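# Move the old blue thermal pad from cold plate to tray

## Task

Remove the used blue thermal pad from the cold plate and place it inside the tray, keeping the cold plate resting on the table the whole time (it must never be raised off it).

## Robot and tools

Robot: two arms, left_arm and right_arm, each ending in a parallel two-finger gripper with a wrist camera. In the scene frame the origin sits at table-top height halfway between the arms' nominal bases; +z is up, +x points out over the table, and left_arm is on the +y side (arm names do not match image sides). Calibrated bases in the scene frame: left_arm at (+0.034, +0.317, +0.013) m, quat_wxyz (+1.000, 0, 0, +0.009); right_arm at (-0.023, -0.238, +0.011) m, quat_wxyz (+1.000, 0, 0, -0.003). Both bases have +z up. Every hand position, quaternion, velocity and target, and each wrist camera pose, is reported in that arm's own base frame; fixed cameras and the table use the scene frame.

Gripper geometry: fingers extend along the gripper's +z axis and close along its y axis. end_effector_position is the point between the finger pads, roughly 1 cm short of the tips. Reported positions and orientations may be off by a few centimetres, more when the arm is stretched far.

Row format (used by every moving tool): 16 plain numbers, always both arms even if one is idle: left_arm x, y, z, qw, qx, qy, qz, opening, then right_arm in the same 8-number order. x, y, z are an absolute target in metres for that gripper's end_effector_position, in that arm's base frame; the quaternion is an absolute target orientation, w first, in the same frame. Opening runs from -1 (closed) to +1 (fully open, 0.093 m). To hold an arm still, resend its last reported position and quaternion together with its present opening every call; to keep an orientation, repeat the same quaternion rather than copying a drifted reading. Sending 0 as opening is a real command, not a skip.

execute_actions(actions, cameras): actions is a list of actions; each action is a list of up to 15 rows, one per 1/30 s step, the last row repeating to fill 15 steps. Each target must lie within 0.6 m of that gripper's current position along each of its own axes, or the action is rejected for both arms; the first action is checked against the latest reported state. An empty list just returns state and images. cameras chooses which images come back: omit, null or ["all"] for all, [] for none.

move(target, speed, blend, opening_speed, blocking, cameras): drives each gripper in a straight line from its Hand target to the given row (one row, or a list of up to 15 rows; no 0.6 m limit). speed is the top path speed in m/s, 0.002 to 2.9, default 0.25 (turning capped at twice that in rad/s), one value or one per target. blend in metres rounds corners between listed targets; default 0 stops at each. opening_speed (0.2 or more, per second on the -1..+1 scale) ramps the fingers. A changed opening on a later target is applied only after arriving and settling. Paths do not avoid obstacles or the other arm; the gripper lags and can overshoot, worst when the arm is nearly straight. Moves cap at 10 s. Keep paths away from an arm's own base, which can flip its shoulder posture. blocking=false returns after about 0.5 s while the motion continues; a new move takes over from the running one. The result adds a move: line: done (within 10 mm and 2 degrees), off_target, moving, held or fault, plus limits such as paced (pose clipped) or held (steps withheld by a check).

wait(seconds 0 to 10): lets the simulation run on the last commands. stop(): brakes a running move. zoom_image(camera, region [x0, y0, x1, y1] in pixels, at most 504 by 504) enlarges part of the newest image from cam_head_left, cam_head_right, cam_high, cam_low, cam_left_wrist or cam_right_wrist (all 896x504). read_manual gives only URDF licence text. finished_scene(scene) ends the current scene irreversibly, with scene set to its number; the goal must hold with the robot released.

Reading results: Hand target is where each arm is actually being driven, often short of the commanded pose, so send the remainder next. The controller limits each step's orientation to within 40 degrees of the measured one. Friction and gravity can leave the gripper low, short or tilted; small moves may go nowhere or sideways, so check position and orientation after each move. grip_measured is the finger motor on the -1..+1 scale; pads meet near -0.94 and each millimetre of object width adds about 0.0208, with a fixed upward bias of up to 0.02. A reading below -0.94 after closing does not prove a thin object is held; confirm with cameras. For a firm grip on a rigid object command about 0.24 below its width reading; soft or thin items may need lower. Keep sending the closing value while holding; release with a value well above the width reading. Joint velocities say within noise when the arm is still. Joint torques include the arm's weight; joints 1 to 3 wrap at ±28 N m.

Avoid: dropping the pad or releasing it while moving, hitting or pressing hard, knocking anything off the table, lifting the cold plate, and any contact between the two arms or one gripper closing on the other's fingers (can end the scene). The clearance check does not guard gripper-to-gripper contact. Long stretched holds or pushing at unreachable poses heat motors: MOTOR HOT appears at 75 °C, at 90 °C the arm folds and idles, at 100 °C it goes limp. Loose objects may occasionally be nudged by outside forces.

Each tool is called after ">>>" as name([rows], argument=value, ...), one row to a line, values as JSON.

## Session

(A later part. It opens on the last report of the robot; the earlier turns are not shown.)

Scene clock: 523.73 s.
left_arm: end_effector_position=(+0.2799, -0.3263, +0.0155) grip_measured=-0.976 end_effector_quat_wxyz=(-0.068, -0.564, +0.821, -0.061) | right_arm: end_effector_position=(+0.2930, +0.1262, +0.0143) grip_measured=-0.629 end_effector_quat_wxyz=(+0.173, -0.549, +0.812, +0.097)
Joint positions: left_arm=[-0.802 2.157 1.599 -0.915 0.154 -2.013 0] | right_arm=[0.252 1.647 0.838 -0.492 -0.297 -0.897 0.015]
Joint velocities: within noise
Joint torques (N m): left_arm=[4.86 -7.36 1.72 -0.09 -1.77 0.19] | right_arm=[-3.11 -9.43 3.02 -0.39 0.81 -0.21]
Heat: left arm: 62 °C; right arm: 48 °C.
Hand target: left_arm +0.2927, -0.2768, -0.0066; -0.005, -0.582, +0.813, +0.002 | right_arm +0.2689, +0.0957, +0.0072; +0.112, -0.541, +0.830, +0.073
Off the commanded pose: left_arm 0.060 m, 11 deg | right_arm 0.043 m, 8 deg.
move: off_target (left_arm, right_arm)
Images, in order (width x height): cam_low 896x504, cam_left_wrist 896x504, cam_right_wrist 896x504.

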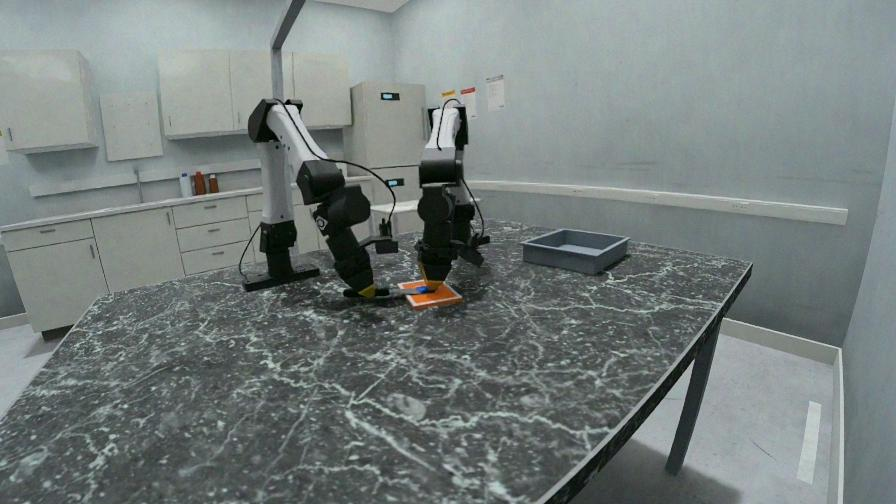

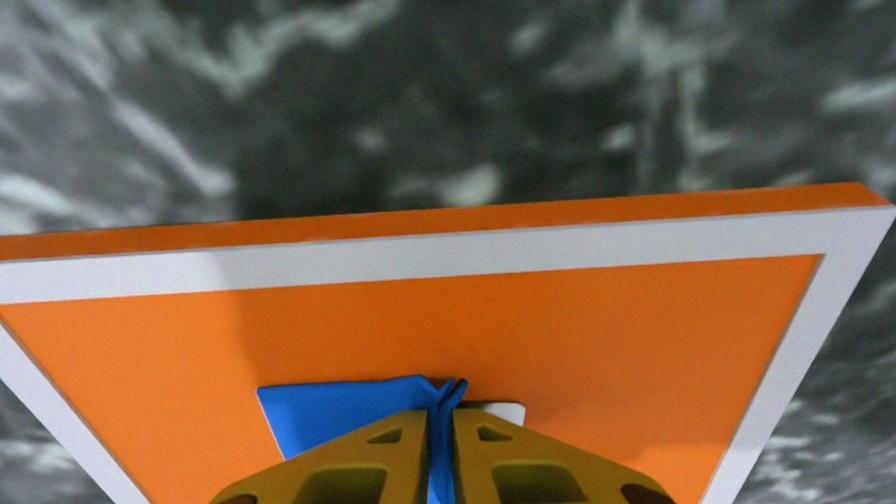

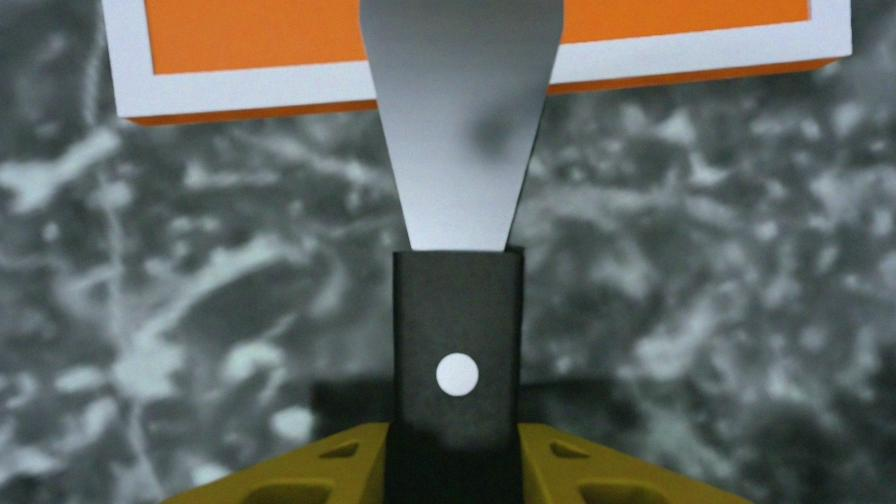

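>>> move([
  [0.284,-0.322,0.018,-0.005,-0.582,0.813,0,-1,0.293,0.128,0.012,0.1600,-0.545,0.817,0.09,-1],
  [0.284,-0.322,0.018,-0.005,-0.582,0.813,0,-1,0.293,0.128,0.006,0.1600,-0.545,0.817,0.09,-0.3],
], speed=0.03, opening_speed=0.4, cameras=["cam_left_wrist","cam_low","cam_right_wrist"])

>>> zoom_image(camera="cam_low", region=[340, 200, 540, 320])

Scene clock: 541.77 s.
left_arm: end_effector_position=(+0.2785, -0.3232, +0.0178) grip_measured=-0.976 end_effector_quat_wxyz=(-0.019, -0.578, +0.816, -0.006) | right_arm: end_effector_position=(+0.2942, +0.1295, +0.0108) grip_measured=-0.302 end_effector_quat_wxyz=(+0.170, -0.546, +0.815, +0.093)
Joint positions: left_arm=[-0.844 2.223 1.73 -1.069 0.039 -2.078 0] | right_arm=[0.268 1.66 0.838 -0.475 -0.283 -0.872 0.031]
Joint velocities: within noise
Joint torques (N m): left_arm=[0.46 -7.98 9.24 -0.09 -0.4 -0.05] | right_arm=[0.39 -5.26 5.52 0.94 0.04 0.05]
Heat: left arm: 59 °C; right arm: 48 °C.
Hand target: left_arm +0.2839, -0.3220, +0.0181; -0.005, -0.582, +0.813, -0.001 | right_arm +0.2930, +0.1279, +0.0061; +0.160, -0.546, +0.818, +0.090
Off the commanded pose: left_arm 0.006 m, 2 deg | right_arm 0.005 m, 1 deg.
move: done
Images, in order (width x height): cam_low 896x504, cam_left_wrist 896x504, cam_right_wrist 896x504.

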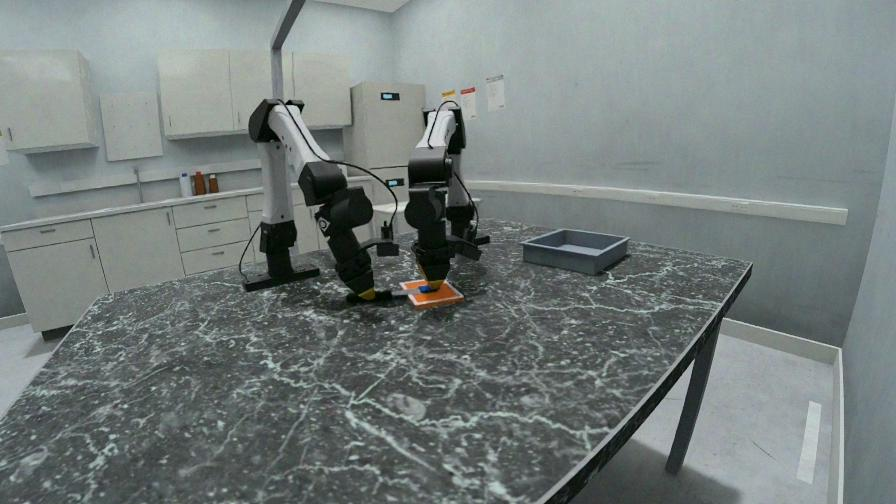

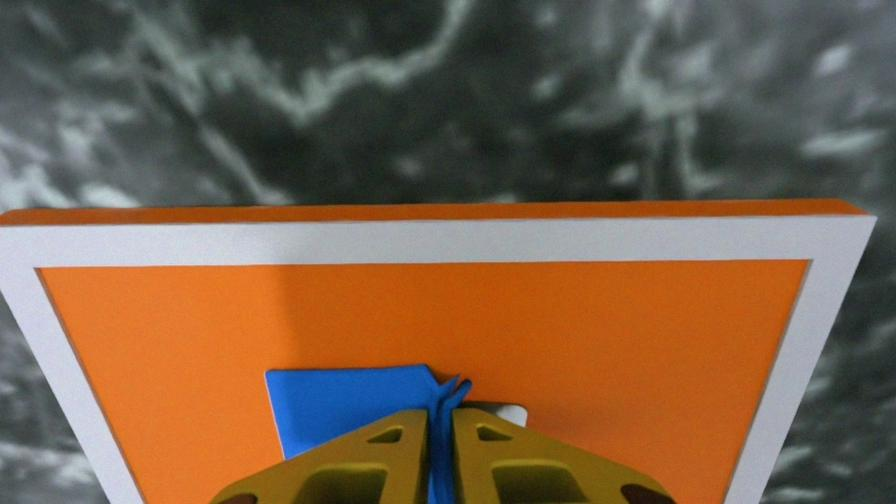

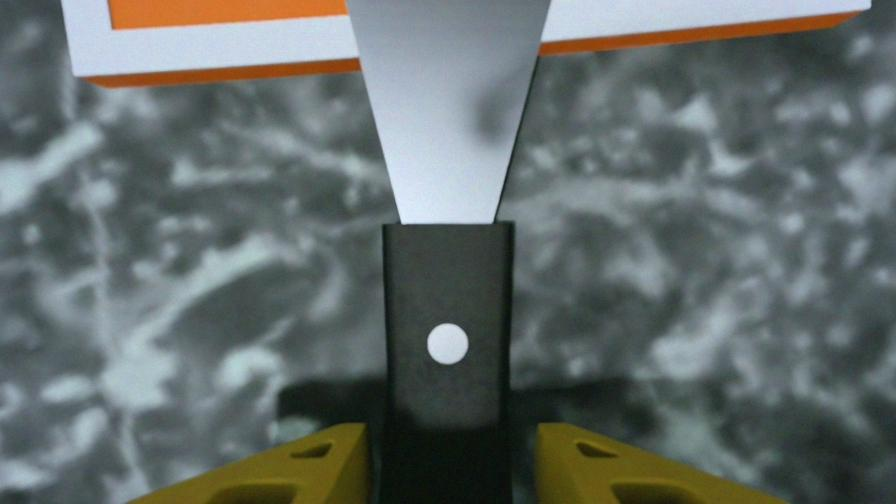

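Scaled by 2.520 from the camera's 896x504 image, which has a finer 1280x720 frame.

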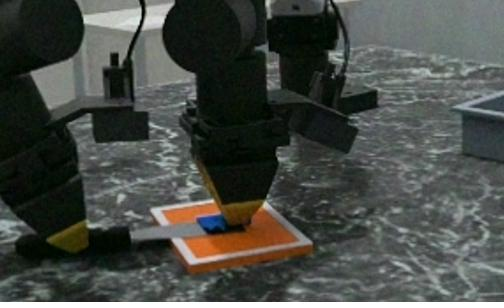

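>>> move([
  [0.284,-0.324,0.012,-0.005,-0.582,0.813,0,-1,0.285,0.116,0.008,0.1600,-0.545,0.817,0.09,-0.3],
  [0.284,-0.324,0.012,-0.005,-0.582,0.813,0,-1,0.285,0.116,0.008,0.1600,-0.545,0.817,0.09,-1],
], speed=0.03, opening_speed=0.5, cameras=["cam_left_wrist","cam_low","cam_right_wrist"])

>>> zoom_image(camera="cam_low", region=[340, 200, 540, 320])

Scene clock: 549.50 s.
left_arm: end_effector_position=(+0.2786, -0.3233, +0.0170) grip_measured=-0.976 end_effector_quat_wxyz=(-0.019, -0.579, +0.815, -0.005) | right_arm: end_effector_position=(+0.2879, +0.1190, +0.0042) grip_measured=-0.563 end_effector_quat_wxyz=(+0.159, -0.545, +0.818, +0.093)
Joint positions: left_arm=[-0.844 2.227 1.733 -1.07 0.038 -2.081 0] | right_arm=[0.241 1.66 0.815 -0.482 -0.282 -0.9 0.018]
Joint velocities: within noise
Joint torques (N m): left_arm=[-0.08 -7.2 8.57 0.07 -0.41 -0.09] | right_arm=[-0.32 -8.73 4.21 0.78 -0.09 -0.04]
Heat: left arm: 59 °C; right arm: 48 °C.
Hand target: left_arm +0.2839, -0.3239, +0.0121; -0.005, -0.582, +0.813, -0.001 | right_arm +0.2850, +0.1160, +0.0077; +0.160, -0.545, +0.818, +0.090
Off the commanded pose: left_arm 0.007 m, 2 deg | right_arm 0.006 m, 0 deg.
move: done
Images, in order (width x height): cam_low 896x504, cam_left_wrist 896x504, cam_right_wrist 896x504.

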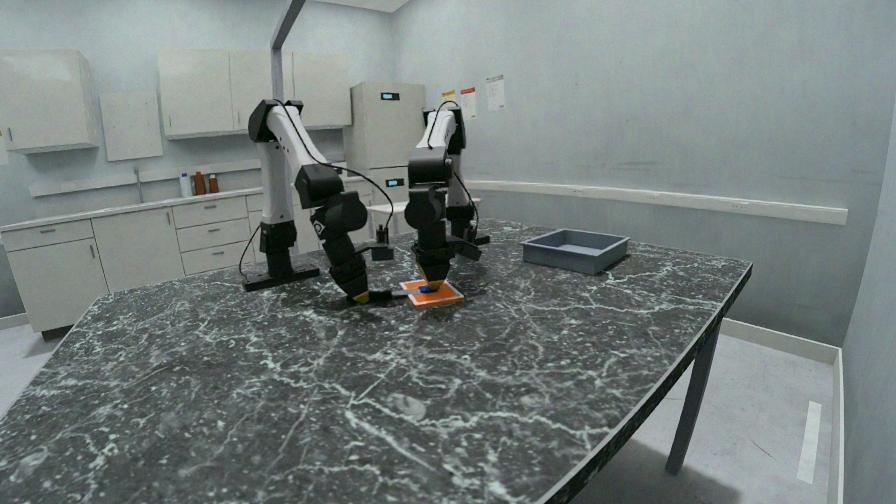

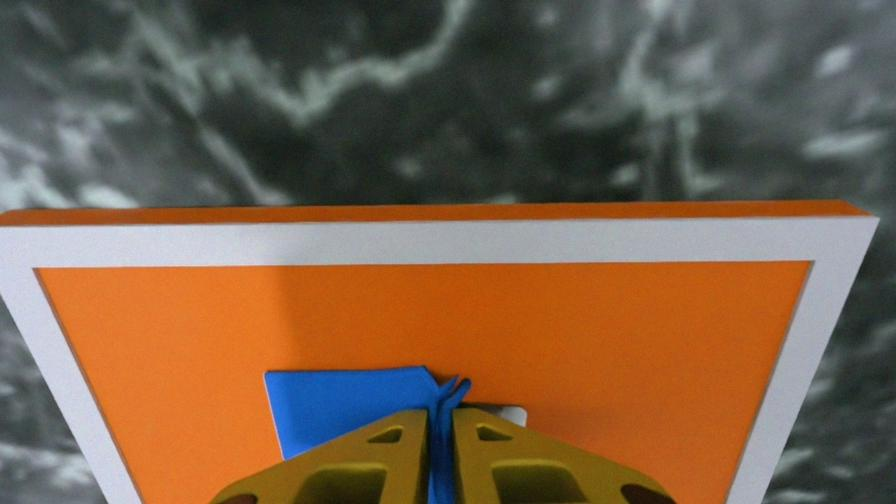

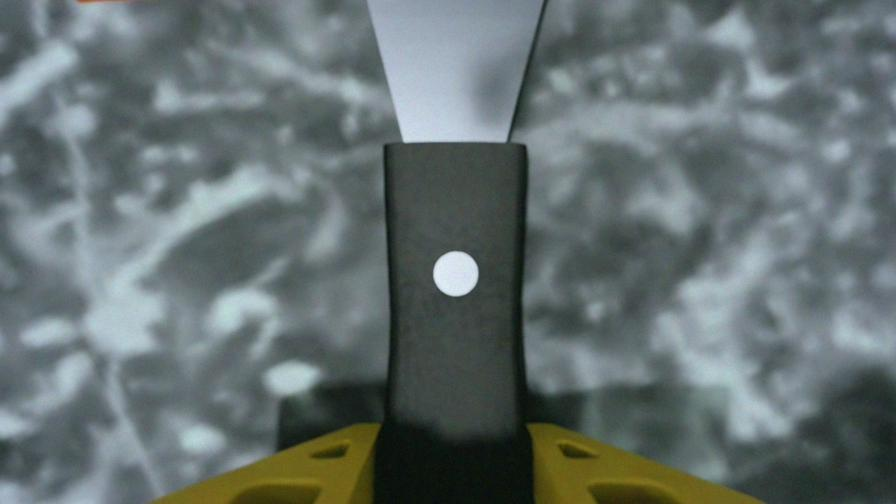

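Scaled by 2.520 from the camera's 896x504 image, which has a finer 1280x720 frame.

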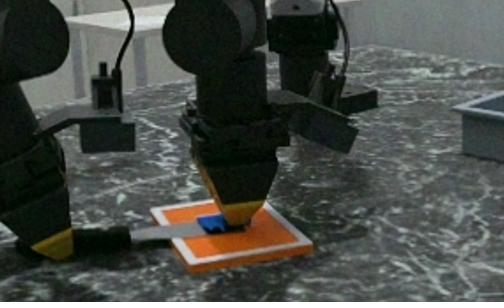

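>>> move([
  [0.284,-0.330,0.004,-0.005,-0.582,0.813,0,-1,0.302,0.153,0.010,0.1600,-0.545,0.817,0.09,-1],
], speed=0.04, cameras=["cam_left_wrist","cam_low","cam_right_wrist"])

>>> zoom_image(camera="cam_low", region=[340, 200, 540, 320])

Scene clock: 555.03 s.
left_arm: end_effector_position=(+0.2824, -0.3172, +0.0164) grip_measured=-0.976 end_effector_quat_wxyz=(+0.001, -0.582, +0.813, +0.007) | right_arm: end_effector_position=(+0.2894, +0.1328, +0.0043) grip_measured=-0.569 end_effector_quat_wxyz=(+0.131, -0.537, +0.830, +0.075)
Joint positions: left_arm=[-0.844 2.239 1.751 -1.097 -0.003 -2.086 0] | right_arm=[0.32 1.698 0.878 -0.531 -0.21 -0.805 0.018]
Joint velocities: within noise
Joint torques (N m): left_arm=[-1.06 -6.5 8.05 0.53 0.05 -0.09] | right_arm=[2.41 -5.46 7.75 1.37 -0.55 0.12]
Heat: left arm: 59 °C; right arm: 48 °C.
Hand target: left_arm +0.2835, -0.3294, +0.0045; -0.005, -0.582, +0.813, +0.000 | right_arm +0.3007, +0.1523, +0.0109; +0.160, -0.546, +0.817, +0.090
Off the commanded pose: left_arm 0.018 m, 1 deg | right_arm 0.024 m, 4 deg.
move: off_target (left_arm, right_arm)
Images, in order (width x height): cam_low 896x504, cam_left_wrist 896x504, cam_right_wrist 896x504.

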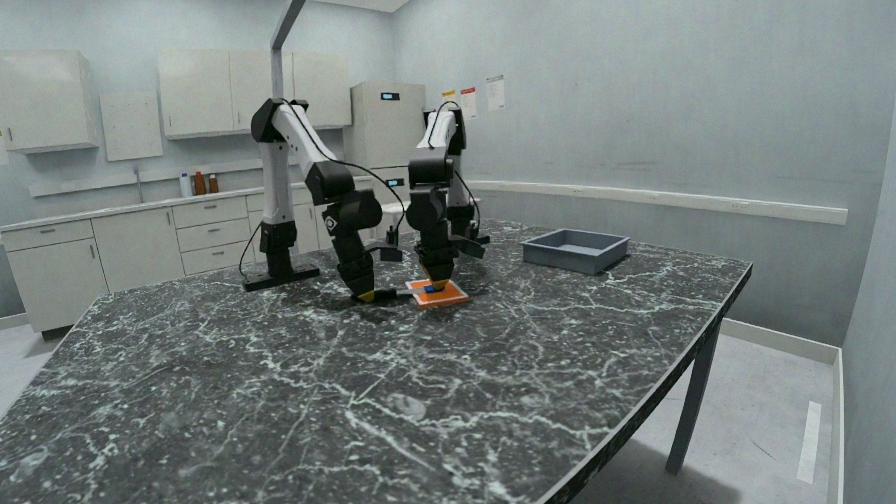

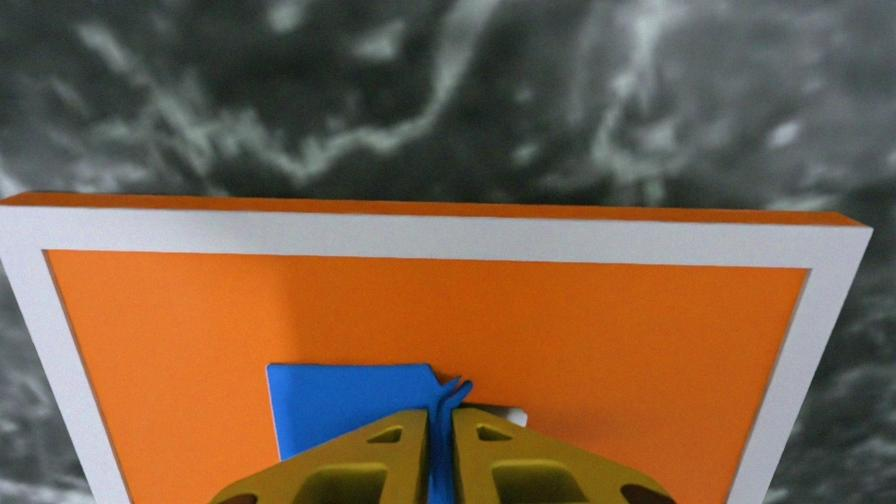

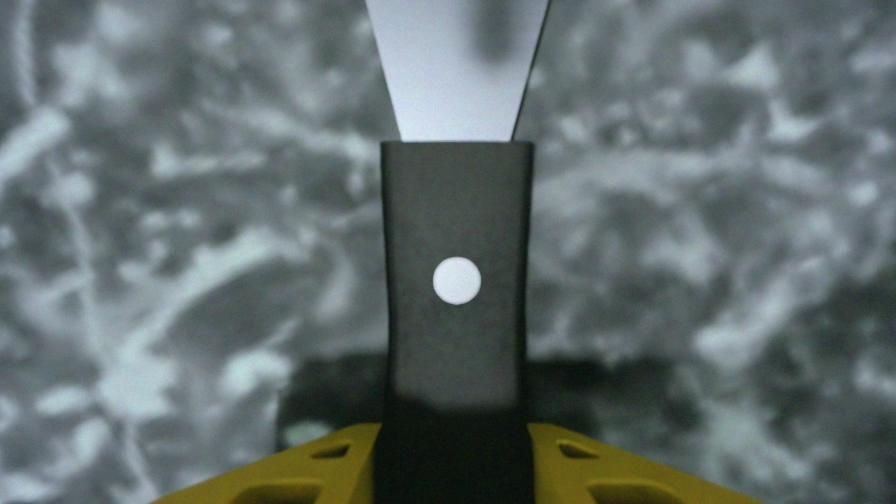

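Scaled by 2.520 from the camera's 896x504 image, which has a finer 1280x720 frame.

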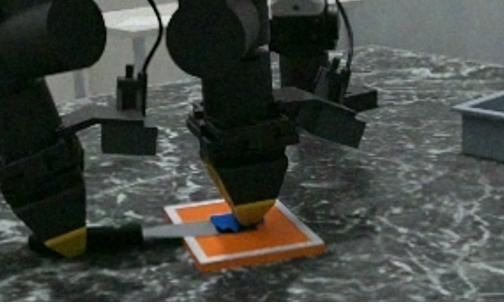

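>>> move([
  [0.280,-0.345,-0.006,-0.005,-0.582,0.813,0,-1,0.314,0.182,0.012,0.1600,-0.545,0.817,0.09,-1],
], speed=0.04, cameras=["cam_left_wrist","cam_low","cam_right_wrist"])

>>> zoom_image(camera="cam_low", region=[340, 200, 540, 320])

Scene clock: 559.47 s.
left_arm: end_effector_position=(+0.2838, -0.3132, +0.0159) grip_measured=-0.976 end_effector_quat_wxyz=(+0.015, -0.584, +0.811, +0.020) | right_arm: end_effector_position=(+0.2896, +0.1361, +0.0036) grip_measured=-0.570 end_effector_quat_wxyz=(+0.106, -0.533, +0.837, +0.060)
Joint positions: left_arm=[-0.848 2.254 1.772 -1.126 -0.033 -2.097 0] | right_arm=[0.355 1.729 0.926 -0.585 -0.162 -0.765 0.018]
Joint velocities: within noise
Joint torques (N m): left_arm=[0.1 -9.5 6.04 0.05 -0.03 0.01] | right_arm=[0.24 -7.3 5.07 0.87 -0.1 0.03]
Heat: left arm: 59 °C; right arm: 48 °C.
Hand target: left_arm +0.2836, -0.3156, +0.0158; +0.011, -0.584, +0.811, +0.016 | right_arm +0.2902, +0.1376, +0.0040; +0.109, -0.534, +0.836, +0.062
Off the commanded pose: left_arm 0.039 m, 3 deg | right_arm 0.053 m, 8 deg.
move: held (left_arm, right_arm; a check stopped the path); limits=held
pose unreachable (left arm): on one or more control steps of this call, first in action 0 (counted from 0), this arm could not follow its commanded pose, so it was not sent that pose on those steps. It may still have moved: this result reports where it is.
cause: moving toward the commanded pose would bring a part of the arm too close to another arm (this arm's wrist (the part past joint 5) and the right arm's wrist camera, along the way the arms are being sent, or toward where that arm still pushes).
pose unreachable (right arm): on one or more control steps of this call, first in action 0 (counted from 0), this arm could not follow its commanded pose, so it was not sent that pose on those steps. It may still have moved: this result reports where it is.
cause: moving toward the commanded pose would bring a part of the arm too close to another arm (this arm's wrist camera and the left arm's wrist (the part past joint 5), along the way the arms are being sent, or toward where that arm still pushes).
Images, in order (width x height): cam_low 896x504, cam_left_wrist 896x504, cam_right_wrist 896x504.

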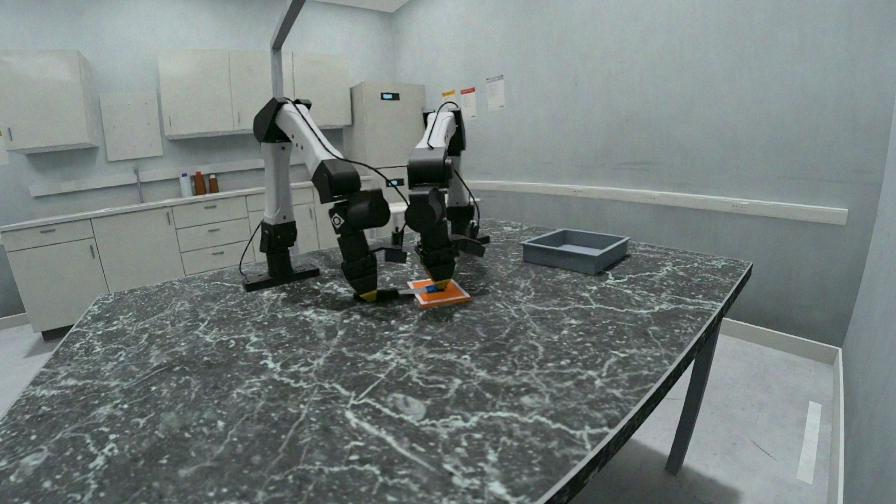

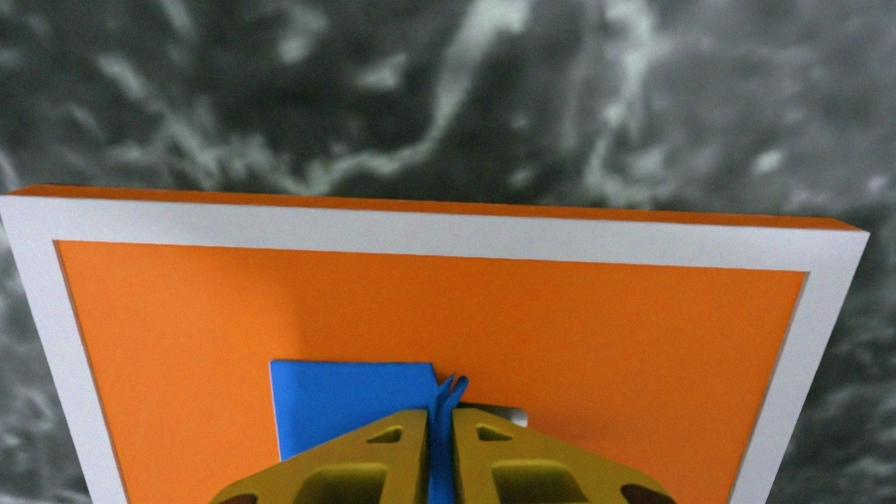

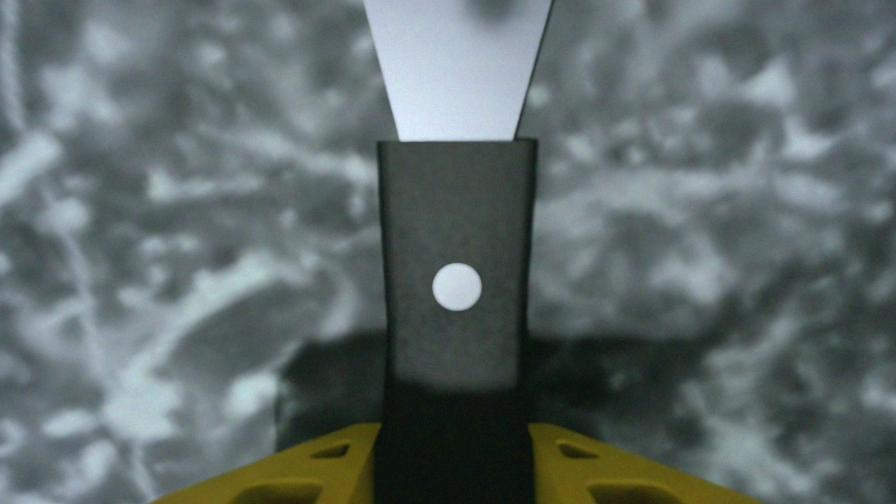

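Scaled by 2.520 from the camera's 896x504 image, which has a finer 1280x720 frame.

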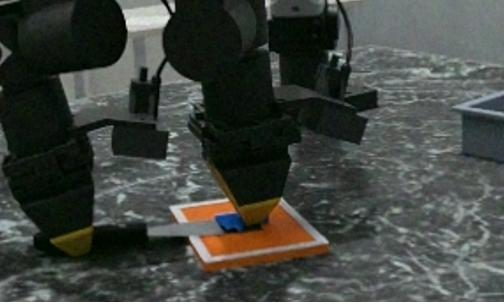

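>>> move([
  [0.284,-0.312,0.018,0.005,-0.582,0.813,0.01,0,0.289,0.133,0.008,0.1600,-0.545,0.817,0.09,-1],
  [0.284,-0.312,0.07,0,-0.582,0.813,0,0,0.289,0.133,0.008,0.1600,-0.545,0.817,0.09,-1],
  [0.312,-0.235,0.06,-0.036,0.205,0.963,-0.17,-1,0.289,0.133,0.008,0.1600,-0.545,0.817,0.09,-1],
], speed=0.12)

>>> zoom_image(camera="cam_low", region=[340, 200, 540, 320])

Scene clock: 576.67 s.
left_arm: end_effector_position=(+0.3065, -0.2324, +0.0510) grip_measured=-0.984 end_effector_quat_wxyz=(-0.045, +0.202, +0.965, -0.159) | right_arm: end_effector_position=(+0.2891, +0.1336, +0.0039) grip_measured=-0.570 end_effector_quat_wxyz=(+0.150, -0.545, +0.820, +0.088)
Joint positions: left_arm=[-0.505 2.025 1.517 -1.056 0.333 -0.094 0] | right_arm=[0.3 1.684 0.845 -0.488 -0.253 -0.84 0.018]
Joint velocities: within noise
Joint torques (N m): left_arm=[1.05 -8.94 8.61 0.11 0.45 0.2] | right_arm=[-0.5 -8.75 4.05 1.02 -0.23 -0.05]
Heat: left arm: 62 °C; right arm: 48 °C.
Hand target: left_arm +0.3119, -0.2349, +0.0600; -0.036, +0.205, +0.963, -0.170 | right_arm +0.2889, +0.1330, +0.0079; +0.160, -0.546, +0.818, +0.090
Off the commanded pose: left_arm 0.011 m, 2 deg | right_arm 0.004 m, 1 deg.
move: off_target (left_arm); target 3's new opening was sent with left_arm's hand 0.011 m and 2 deg from that target

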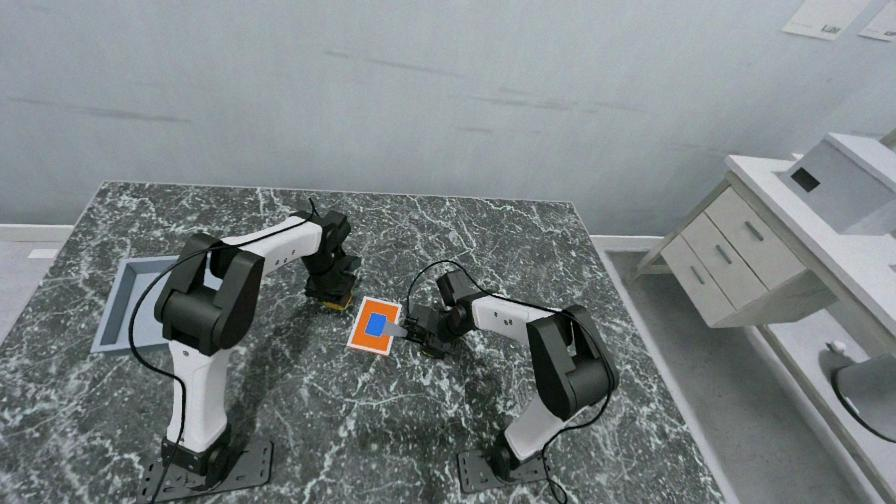

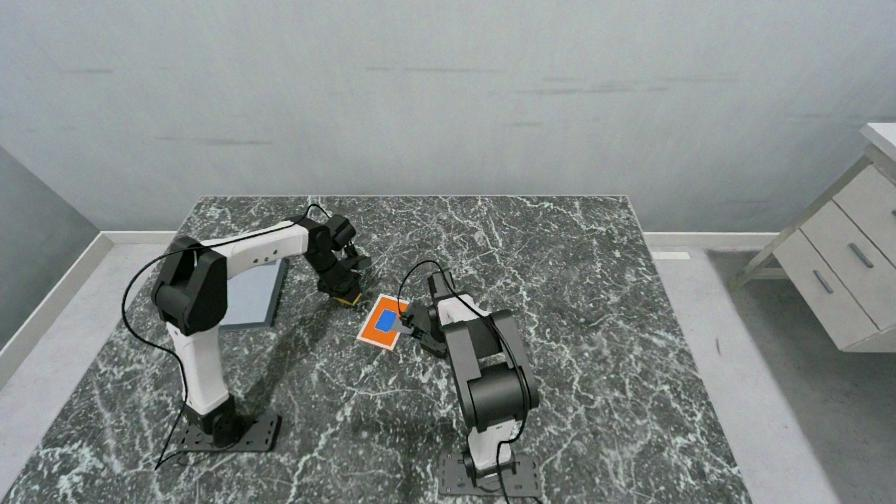

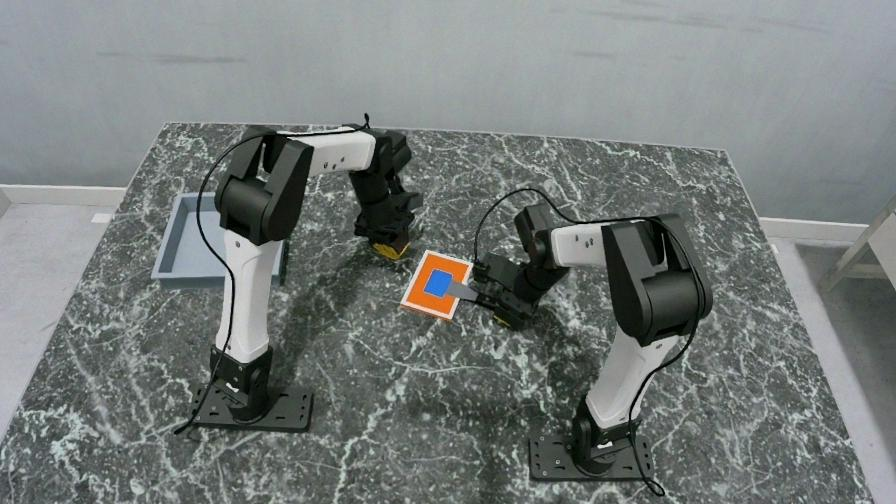

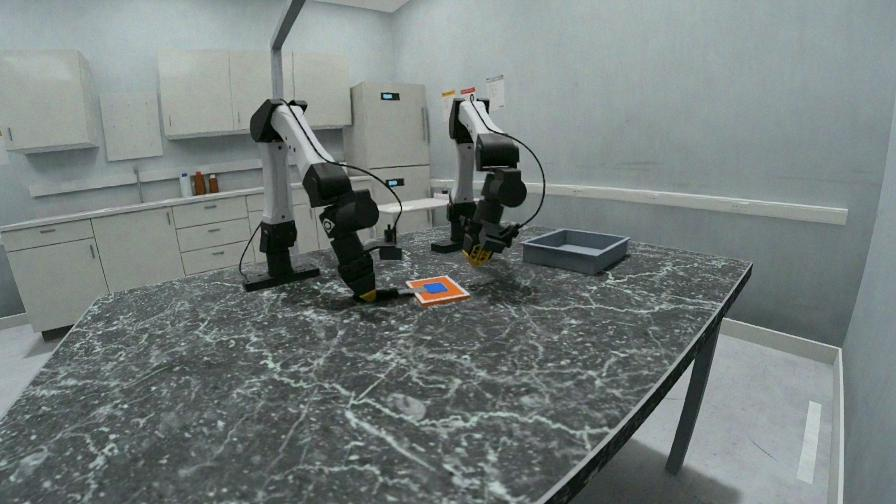

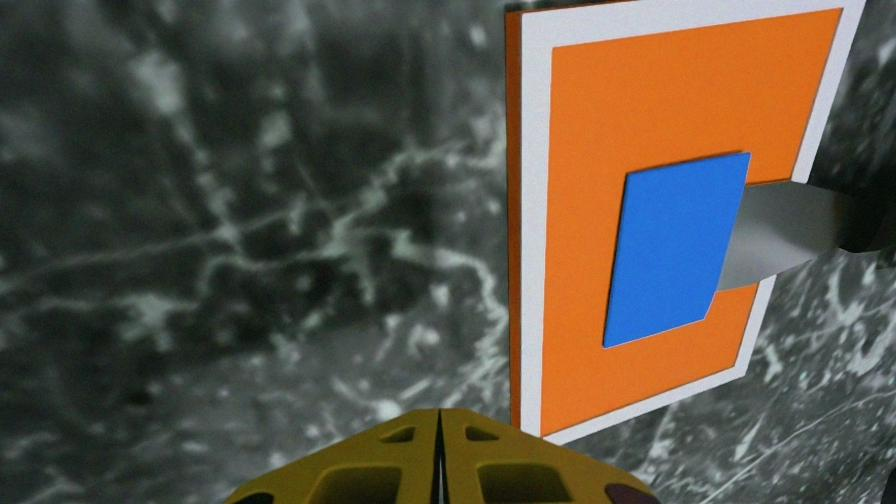

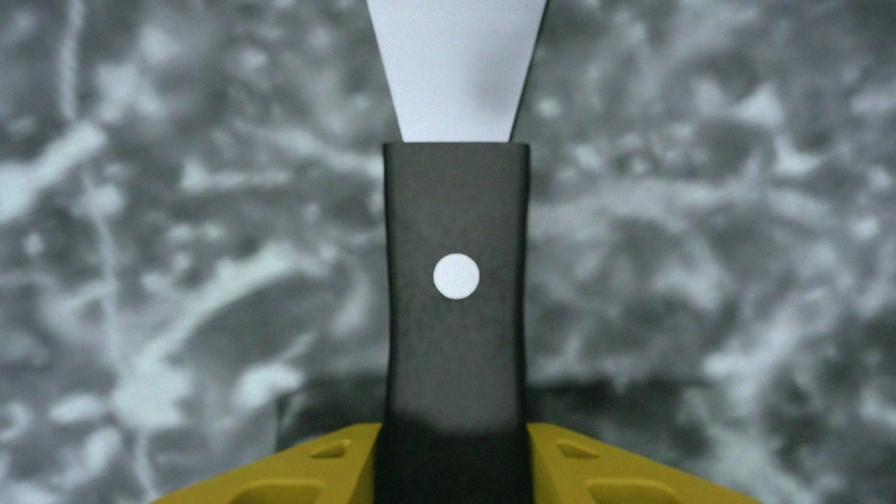

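Scaled by 2.520 from the camera's 896x504 image, which has a finer 1280x720 frame.

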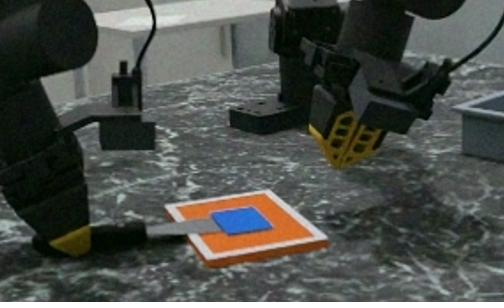

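>>> move([
  [0.308,-0.240,0.02,-0.036,0.205,0.963,-0.17,-1,0.289,0.133,0.008,0.1600,-0.545,0.817,0.09,-1],
  [0.308,-0.244,-0.008,-0.036,0.205,0.963,-0.17,-1,0.289,0.133,0.008,0.1600,-0.545,0.817,0.09,-1],
], speed=0.06, cameras=["cam_left_wrist","cam_low","cam_high"])

>>> zoom_image(camera="cam_low", region=[340, 200, 540, 320])

>>> zoom_image(camera="cam_high", region=[340, 200, 540, 320])

Scene clock: 585.53 s.
left_arm: end_effector_position=(+0.3097, -0.2380, +0.0070) grip_measured=-0.984 end_effector_quat_wxyz=(-0.033, +0.205, +0.964, -0.164) | right_arm: end_effector_position=(+0.2891, +0.1336, +0.0039) grip_measured=-0.570 end_effector_quat_wxyz=(+0.150, -0.545, +0.820, +0.088)
Joint positions: left_arm=[-0.513 2.08 1.414 -0.869 0.335 -0.1 0] | right_arm=[0.3 1.684 0.845 -0.488 -0.253 -0.84 0.018]
Joint velocities: within noise
Joint torques (N m): left_arm=[-0.98 -6.16 4.05 0.88 0.4 -0.05] | right_arm=[-0.49 -8.73 4.05 1.01 -0.23 -0.06]
Heat: left arm: 63 °C; right arm: 48 °C.
Hand target: left_arm +0.3075, -0.2435, -0.0074; -0.037, +0.205, +0.963, -0.170 | right_arm +0.2889, +0.1330, +0.0079; +0.160, -0.546, +0.818, +0.090
Off the commanded pose: left_arm 0.016 m, 1 deg | right_arm 0.004 m, 1 deg.
move: off_target (left_arm)
Images, in order (width x height): cam_high 896x504, cam_low 896x504, cam_left_wrist 896x504.

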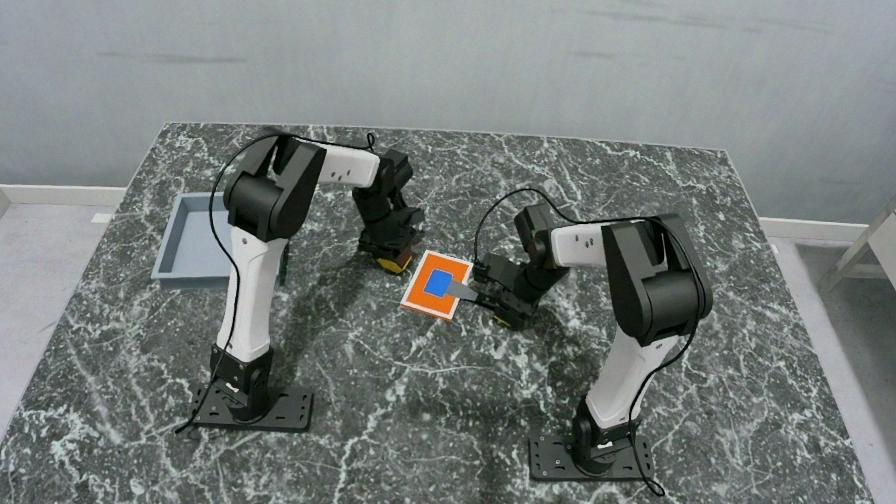

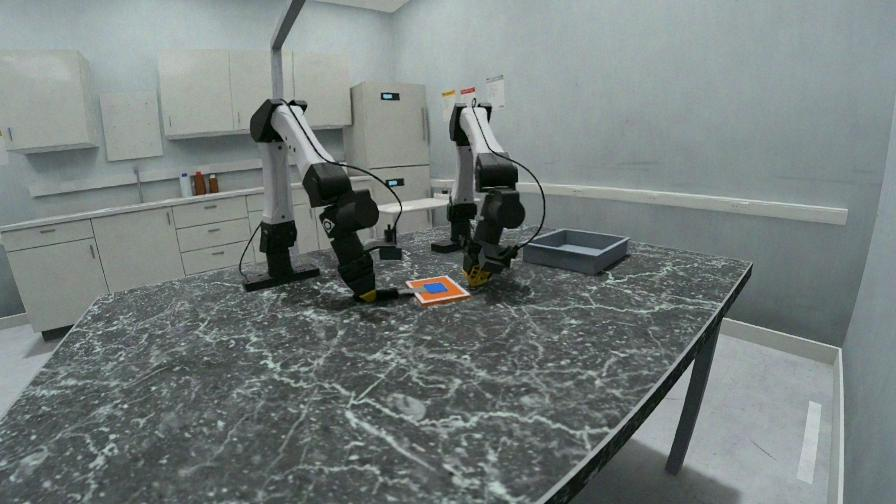

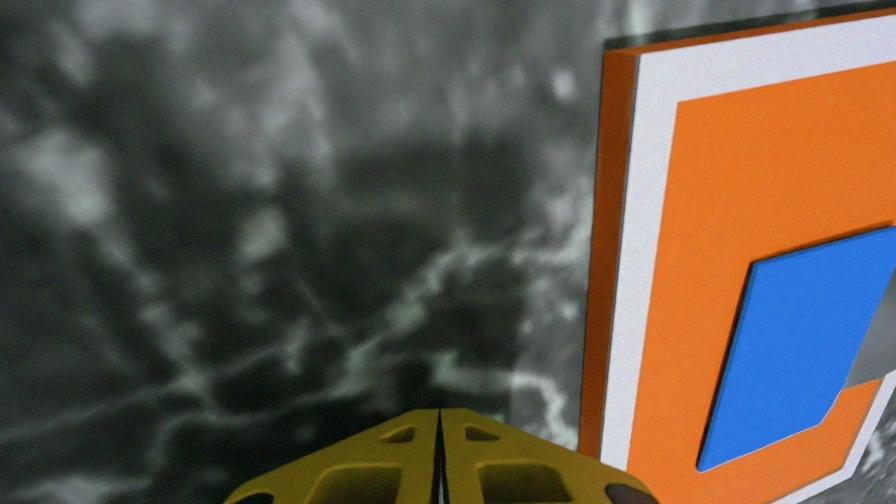

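Scaled by 2.520 from the camera's 896x504 image, which has a finer 1280x720 frame.

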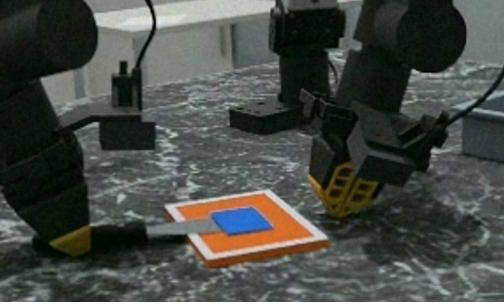

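Scaled by 2.520 from the camera's 896x504 image, which has a finer 1280x720 frame.

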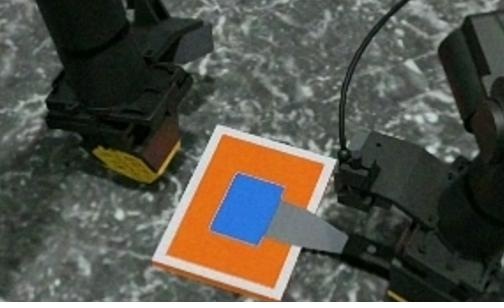

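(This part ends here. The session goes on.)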